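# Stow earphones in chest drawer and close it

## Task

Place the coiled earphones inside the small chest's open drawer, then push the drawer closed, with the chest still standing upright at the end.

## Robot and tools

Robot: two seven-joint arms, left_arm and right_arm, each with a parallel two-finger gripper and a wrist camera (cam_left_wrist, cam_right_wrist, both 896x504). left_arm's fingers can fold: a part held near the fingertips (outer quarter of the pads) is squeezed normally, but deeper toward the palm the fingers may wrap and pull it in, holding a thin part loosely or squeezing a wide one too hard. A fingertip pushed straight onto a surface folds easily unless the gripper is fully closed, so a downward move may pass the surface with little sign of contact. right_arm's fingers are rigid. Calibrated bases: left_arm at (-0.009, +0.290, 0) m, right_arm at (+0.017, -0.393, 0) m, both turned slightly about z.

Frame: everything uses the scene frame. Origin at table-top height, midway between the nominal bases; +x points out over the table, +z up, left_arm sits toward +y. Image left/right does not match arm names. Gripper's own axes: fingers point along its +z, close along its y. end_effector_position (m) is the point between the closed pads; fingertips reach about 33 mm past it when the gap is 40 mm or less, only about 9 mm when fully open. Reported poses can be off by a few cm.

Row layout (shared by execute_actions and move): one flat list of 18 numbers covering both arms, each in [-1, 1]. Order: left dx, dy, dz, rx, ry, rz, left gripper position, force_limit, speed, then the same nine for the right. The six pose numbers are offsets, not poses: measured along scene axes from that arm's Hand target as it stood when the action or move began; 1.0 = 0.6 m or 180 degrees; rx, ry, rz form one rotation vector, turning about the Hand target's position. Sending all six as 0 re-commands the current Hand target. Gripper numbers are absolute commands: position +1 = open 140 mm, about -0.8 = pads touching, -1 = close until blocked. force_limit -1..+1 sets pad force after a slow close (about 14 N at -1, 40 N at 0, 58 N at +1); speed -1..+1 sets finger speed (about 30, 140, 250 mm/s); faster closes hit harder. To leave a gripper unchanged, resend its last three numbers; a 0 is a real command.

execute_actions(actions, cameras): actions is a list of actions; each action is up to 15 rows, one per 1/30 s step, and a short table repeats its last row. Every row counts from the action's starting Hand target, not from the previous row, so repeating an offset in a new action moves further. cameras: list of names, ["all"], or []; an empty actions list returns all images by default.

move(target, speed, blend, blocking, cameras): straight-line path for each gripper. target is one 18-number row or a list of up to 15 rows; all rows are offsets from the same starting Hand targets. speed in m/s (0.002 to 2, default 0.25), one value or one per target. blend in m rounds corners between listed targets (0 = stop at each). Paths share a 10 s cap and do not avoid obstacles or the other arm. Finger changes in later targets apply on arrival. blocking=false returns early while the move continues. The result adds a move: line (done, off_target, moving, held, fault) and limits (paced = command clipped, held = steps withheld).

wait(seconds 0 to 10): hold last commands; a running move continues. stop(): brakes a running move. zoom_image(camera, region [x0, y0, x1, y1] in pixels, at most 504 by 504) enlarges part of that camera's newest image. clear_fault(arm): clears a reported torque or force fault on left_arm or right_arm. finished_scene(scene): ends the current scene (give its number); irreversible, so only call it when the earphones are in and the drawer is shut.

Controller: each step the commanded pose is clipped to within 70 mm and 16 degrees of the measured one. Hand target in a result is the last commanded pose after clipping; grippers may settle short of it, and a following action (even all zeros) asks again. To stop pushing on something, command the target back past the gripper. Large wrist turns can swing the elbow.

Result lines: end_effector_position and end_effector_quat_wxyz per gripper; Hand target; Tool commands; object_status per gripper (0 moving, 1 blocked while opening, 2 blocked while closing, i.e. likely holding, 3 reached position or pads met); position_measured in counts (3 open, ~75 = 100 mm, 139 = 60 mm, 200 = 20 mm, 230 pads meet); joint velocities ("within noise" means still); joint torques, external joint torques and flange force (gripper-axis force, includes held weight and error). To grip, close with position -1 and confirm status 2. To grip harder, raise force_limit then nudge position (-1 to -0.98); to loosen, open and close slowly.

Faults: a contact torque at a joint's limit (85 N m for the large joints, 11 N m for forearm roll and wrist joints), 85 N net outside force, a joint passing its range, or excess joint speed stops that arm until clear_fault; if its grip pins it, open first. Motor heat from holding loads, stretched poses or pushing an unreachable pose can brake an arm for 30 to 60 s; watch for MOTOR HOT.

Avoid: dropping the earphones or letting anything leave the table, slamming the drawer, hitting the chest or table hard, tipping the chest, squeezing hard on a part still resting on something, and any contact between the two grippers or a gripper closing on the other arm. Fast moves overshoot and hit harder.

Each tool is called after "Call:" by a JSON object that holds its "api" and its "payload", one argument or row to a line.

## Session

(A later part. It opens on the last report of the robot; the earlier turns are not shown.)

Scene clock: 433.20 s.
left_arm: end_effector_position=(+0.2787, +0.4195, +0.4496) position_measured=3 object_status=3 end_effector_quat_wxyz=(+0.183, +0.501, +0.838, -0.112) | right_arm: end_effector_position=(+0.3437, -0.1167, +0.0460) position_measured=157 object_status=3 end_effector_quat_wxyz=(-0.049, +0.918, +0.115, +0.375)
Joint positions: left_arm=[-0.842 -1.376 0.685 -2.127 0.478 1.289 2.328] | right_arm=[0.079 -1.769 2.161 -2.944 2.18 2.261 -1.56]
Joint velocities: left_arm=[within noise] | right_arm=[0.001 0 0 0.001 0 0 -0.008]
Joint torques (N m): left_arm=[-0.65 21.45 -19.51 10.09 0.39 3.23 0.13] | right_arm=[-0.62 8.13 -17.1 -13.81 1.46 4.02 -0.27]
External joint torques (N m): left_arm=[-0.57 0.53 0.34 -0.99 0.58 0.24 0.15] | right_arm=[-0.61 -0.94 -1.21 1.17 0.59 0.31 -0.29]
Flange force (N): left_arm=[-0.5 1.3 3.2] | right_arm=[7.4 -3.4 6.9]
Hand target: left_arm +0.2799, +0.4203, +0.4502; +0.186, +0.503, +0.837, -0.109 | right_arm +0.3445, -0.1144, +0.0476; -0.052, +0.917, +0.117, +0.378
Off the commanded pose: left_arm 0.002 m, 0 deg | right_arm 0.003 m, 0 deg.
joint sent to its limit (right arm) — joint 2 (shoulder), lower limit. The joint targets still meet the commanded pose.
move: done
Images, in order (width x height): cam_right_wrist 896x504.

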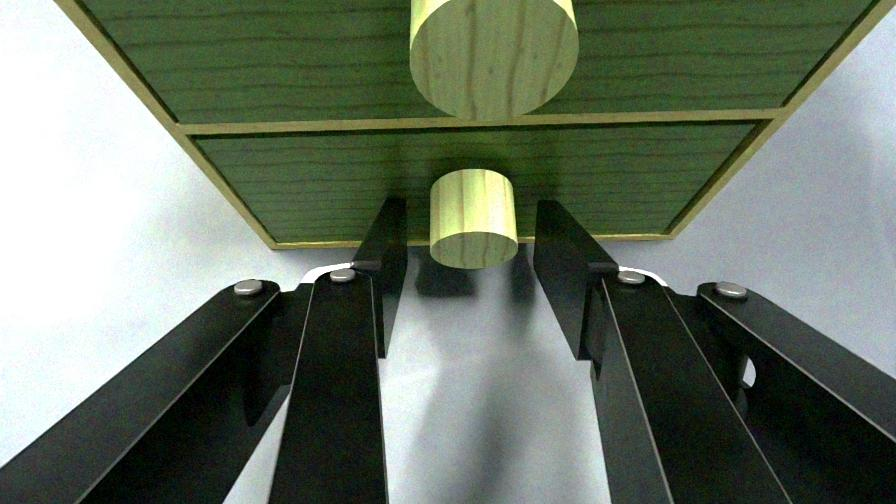

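Call:
{"api": "move", "payload": {
  "target": [0,0,0,0,0,0,1,1,1,0.008,0.0025,0,0,0,0,-0.22,-1,-0.5],
  "speed": 0.02,
  "cameras": ["all"]
}}

Call:
{"api": "zoom_image", "payload": {
  "camera": "cam_right_wrist",
  "region": [150, 0, 650, 260]
}}

Scene clock: 436.77 s.
left_arm: end_effector_position=(+0.2787, +0.4195, +0.4496) position_measured=3 object_status=3 end_effector_quat_wxyz=(+0.183, +0.501, +0.838, -0.112) | right_arm: end_effector_position=(+0.3473, -0.1133, +0.0456) position_measured=157 object_status=3 end_effector_quat_wxyz=(-0.052, +0.919, +0.115, +0.374)
Joint positions: left_arm=[-0.842 -1.376 0.685 -2.127 0.478 1.289 2.328] | right_arm=[0.049 -1.769 2.145 -2.931 2.188 2.264 -1.584]
Joint velocities: left_arm=[within noise] | right_arm=[0.001 -0.001 0.001 0 0 0 -0.005]
Joint torques (N m): left_arm=[-0.68 21.45 -19.54 10.11 0.4 3.24 0.11] | right_arm=[-1.88 7.67 -16.69 -14.2 1.02 4.23 -0.33]
External joint torques (N m): left_arm=[-0.64 0.59 0.28 -0.99 0.58 0.25 0.13] | right_arm=[-1.95 -1.58 -0.35 0.4 0.14 0.52 -0.35]
Flange force (N): left_arm=[-0.7 1.4 3.1] | right_arm=[9.4 -2.2 10.3]
Hand target: left_arm +0.2799, +0.4203, +0.4502; +0.186, +0.503, +0.837, -0.109 | right_arm +0.3493, -0.1129, +0.0476; -0.052, +0.917, +0.117, +0.378
Off the commanded pose: left_arm 0.002 m, 0 deg | right_arm 0.003 m, 1 deg.
joint sent to its limit (right arm) — joint 2 (shoulder), lower limit. The joint targets still meet the commanded pose.
move: done

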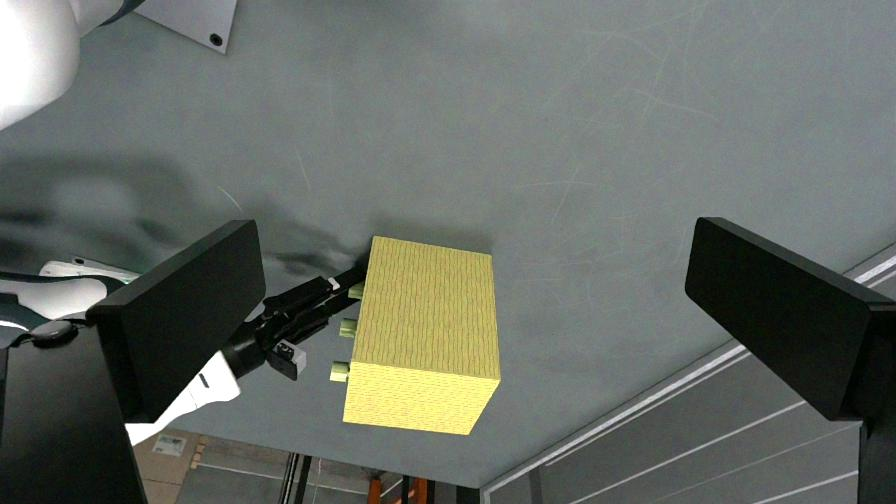

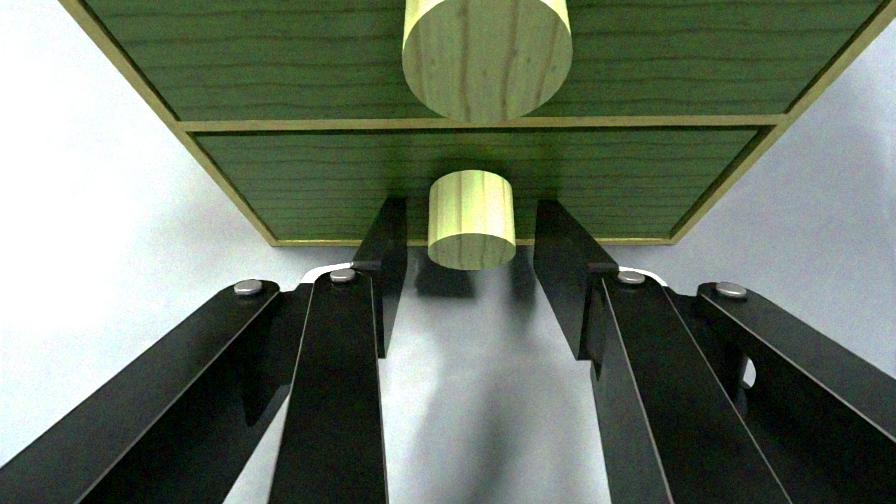

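Scaled by 1.008 from the camera's 896x504 image, which has a finer 1280x720 frame.

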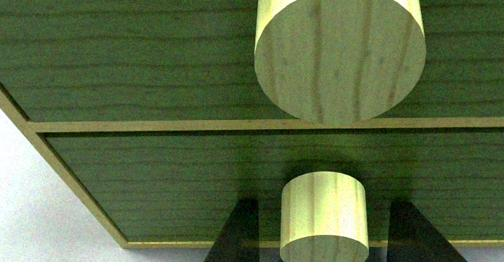

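Call:
{"api": "move", "payload": {
  "target": [
    [0,0,0,0,0,0,1,1,1,-0.13,-0.04,0.02,0,0,0,-0.22,-1,-0.5]
  ],
  "speed": 0.08,
  "cameras": ["all"]
}}

Scene clock: 443.83 s.
left_arm: end_effector_position=(+0.2787, +0.4195, +0.4496) position_measured=3 object_status=3 end_effector_quat_wxyz=(+0.183, +0.501, +0.838, -0.112) | right_arm: end_effector_position=(+0.2709, -0.1360, +0.0583) position_measured=157 object_status=3 end_effector_quat_wxyz=(-0.051, +0.917, +0.116, +0.377)
Joint positions: left_arm=[-0.842 -1.376 0.685 -2.127 0.478 1.289 2.328] | right_arm=[0.161 -1.116 2.055 -3.041 1.963 2.851 -1.507]
Joint velocities: left_arm=[within noise] | right_arm=[-0.001 0 -0.001 -0.001 -0.001 0 -0.007]
Joint torques (N m): left_arm=[-0.66 21.46 -19.56 10.14 0.4 3.22 0.11] | right_arm=[-0.31 12.8 -14.84 -6.65 1.05 3.81 -0.4]
External joint torques (N m): left_arm=[-0.69 0.57 0.34 -0.99 0.59 0.23 0.12] | right_arm=[-0.22 0.63 -1.07 -0.3 0.21 0.09 -0.42]
Flange force (N): left_arm=[-0.7 1.5 3.1] | right_arm=[0.0 0.0 0.0]
Hand target: left_arm +0.2799, +0.4203, +0.4502; +0.186, +0.503, +0.837, -0.109 | right_arm +0.2713, -0.1369, +0.0596; -0.052, +0.917, +0.117, +0.378
Off the commanded pose: left_arm 0.002 m, 0 deg | right_arm 0.002 m, 0 deg.
joint sent to its limit (right arm) — joint 4 (elbow), lower limit, where the elbow is as bent as it goes. The joint targets still meet the commanded pose.
move: done

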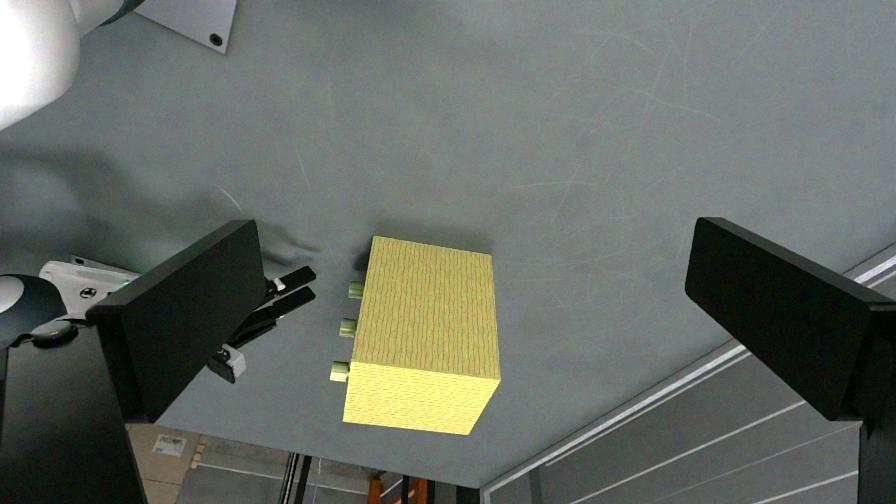

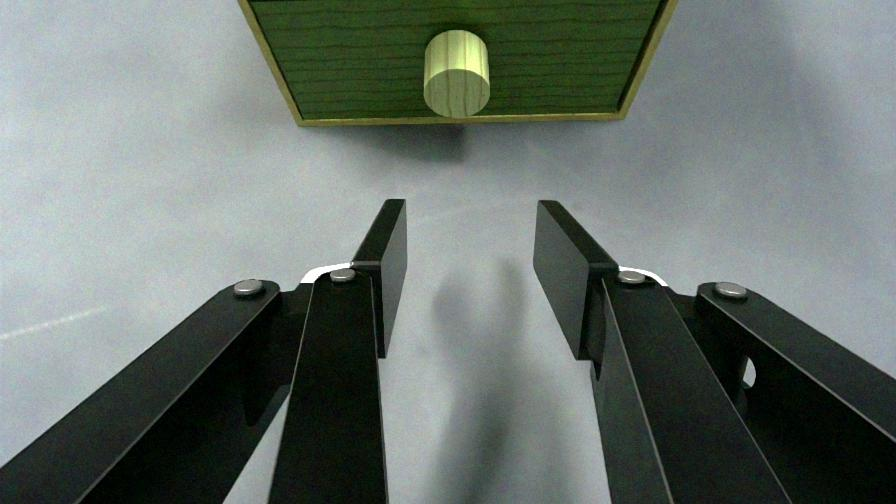

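Call:
{"api": "finished_scene", "payload": {
  "scene": 1
}}

The scene is finished: the task was done.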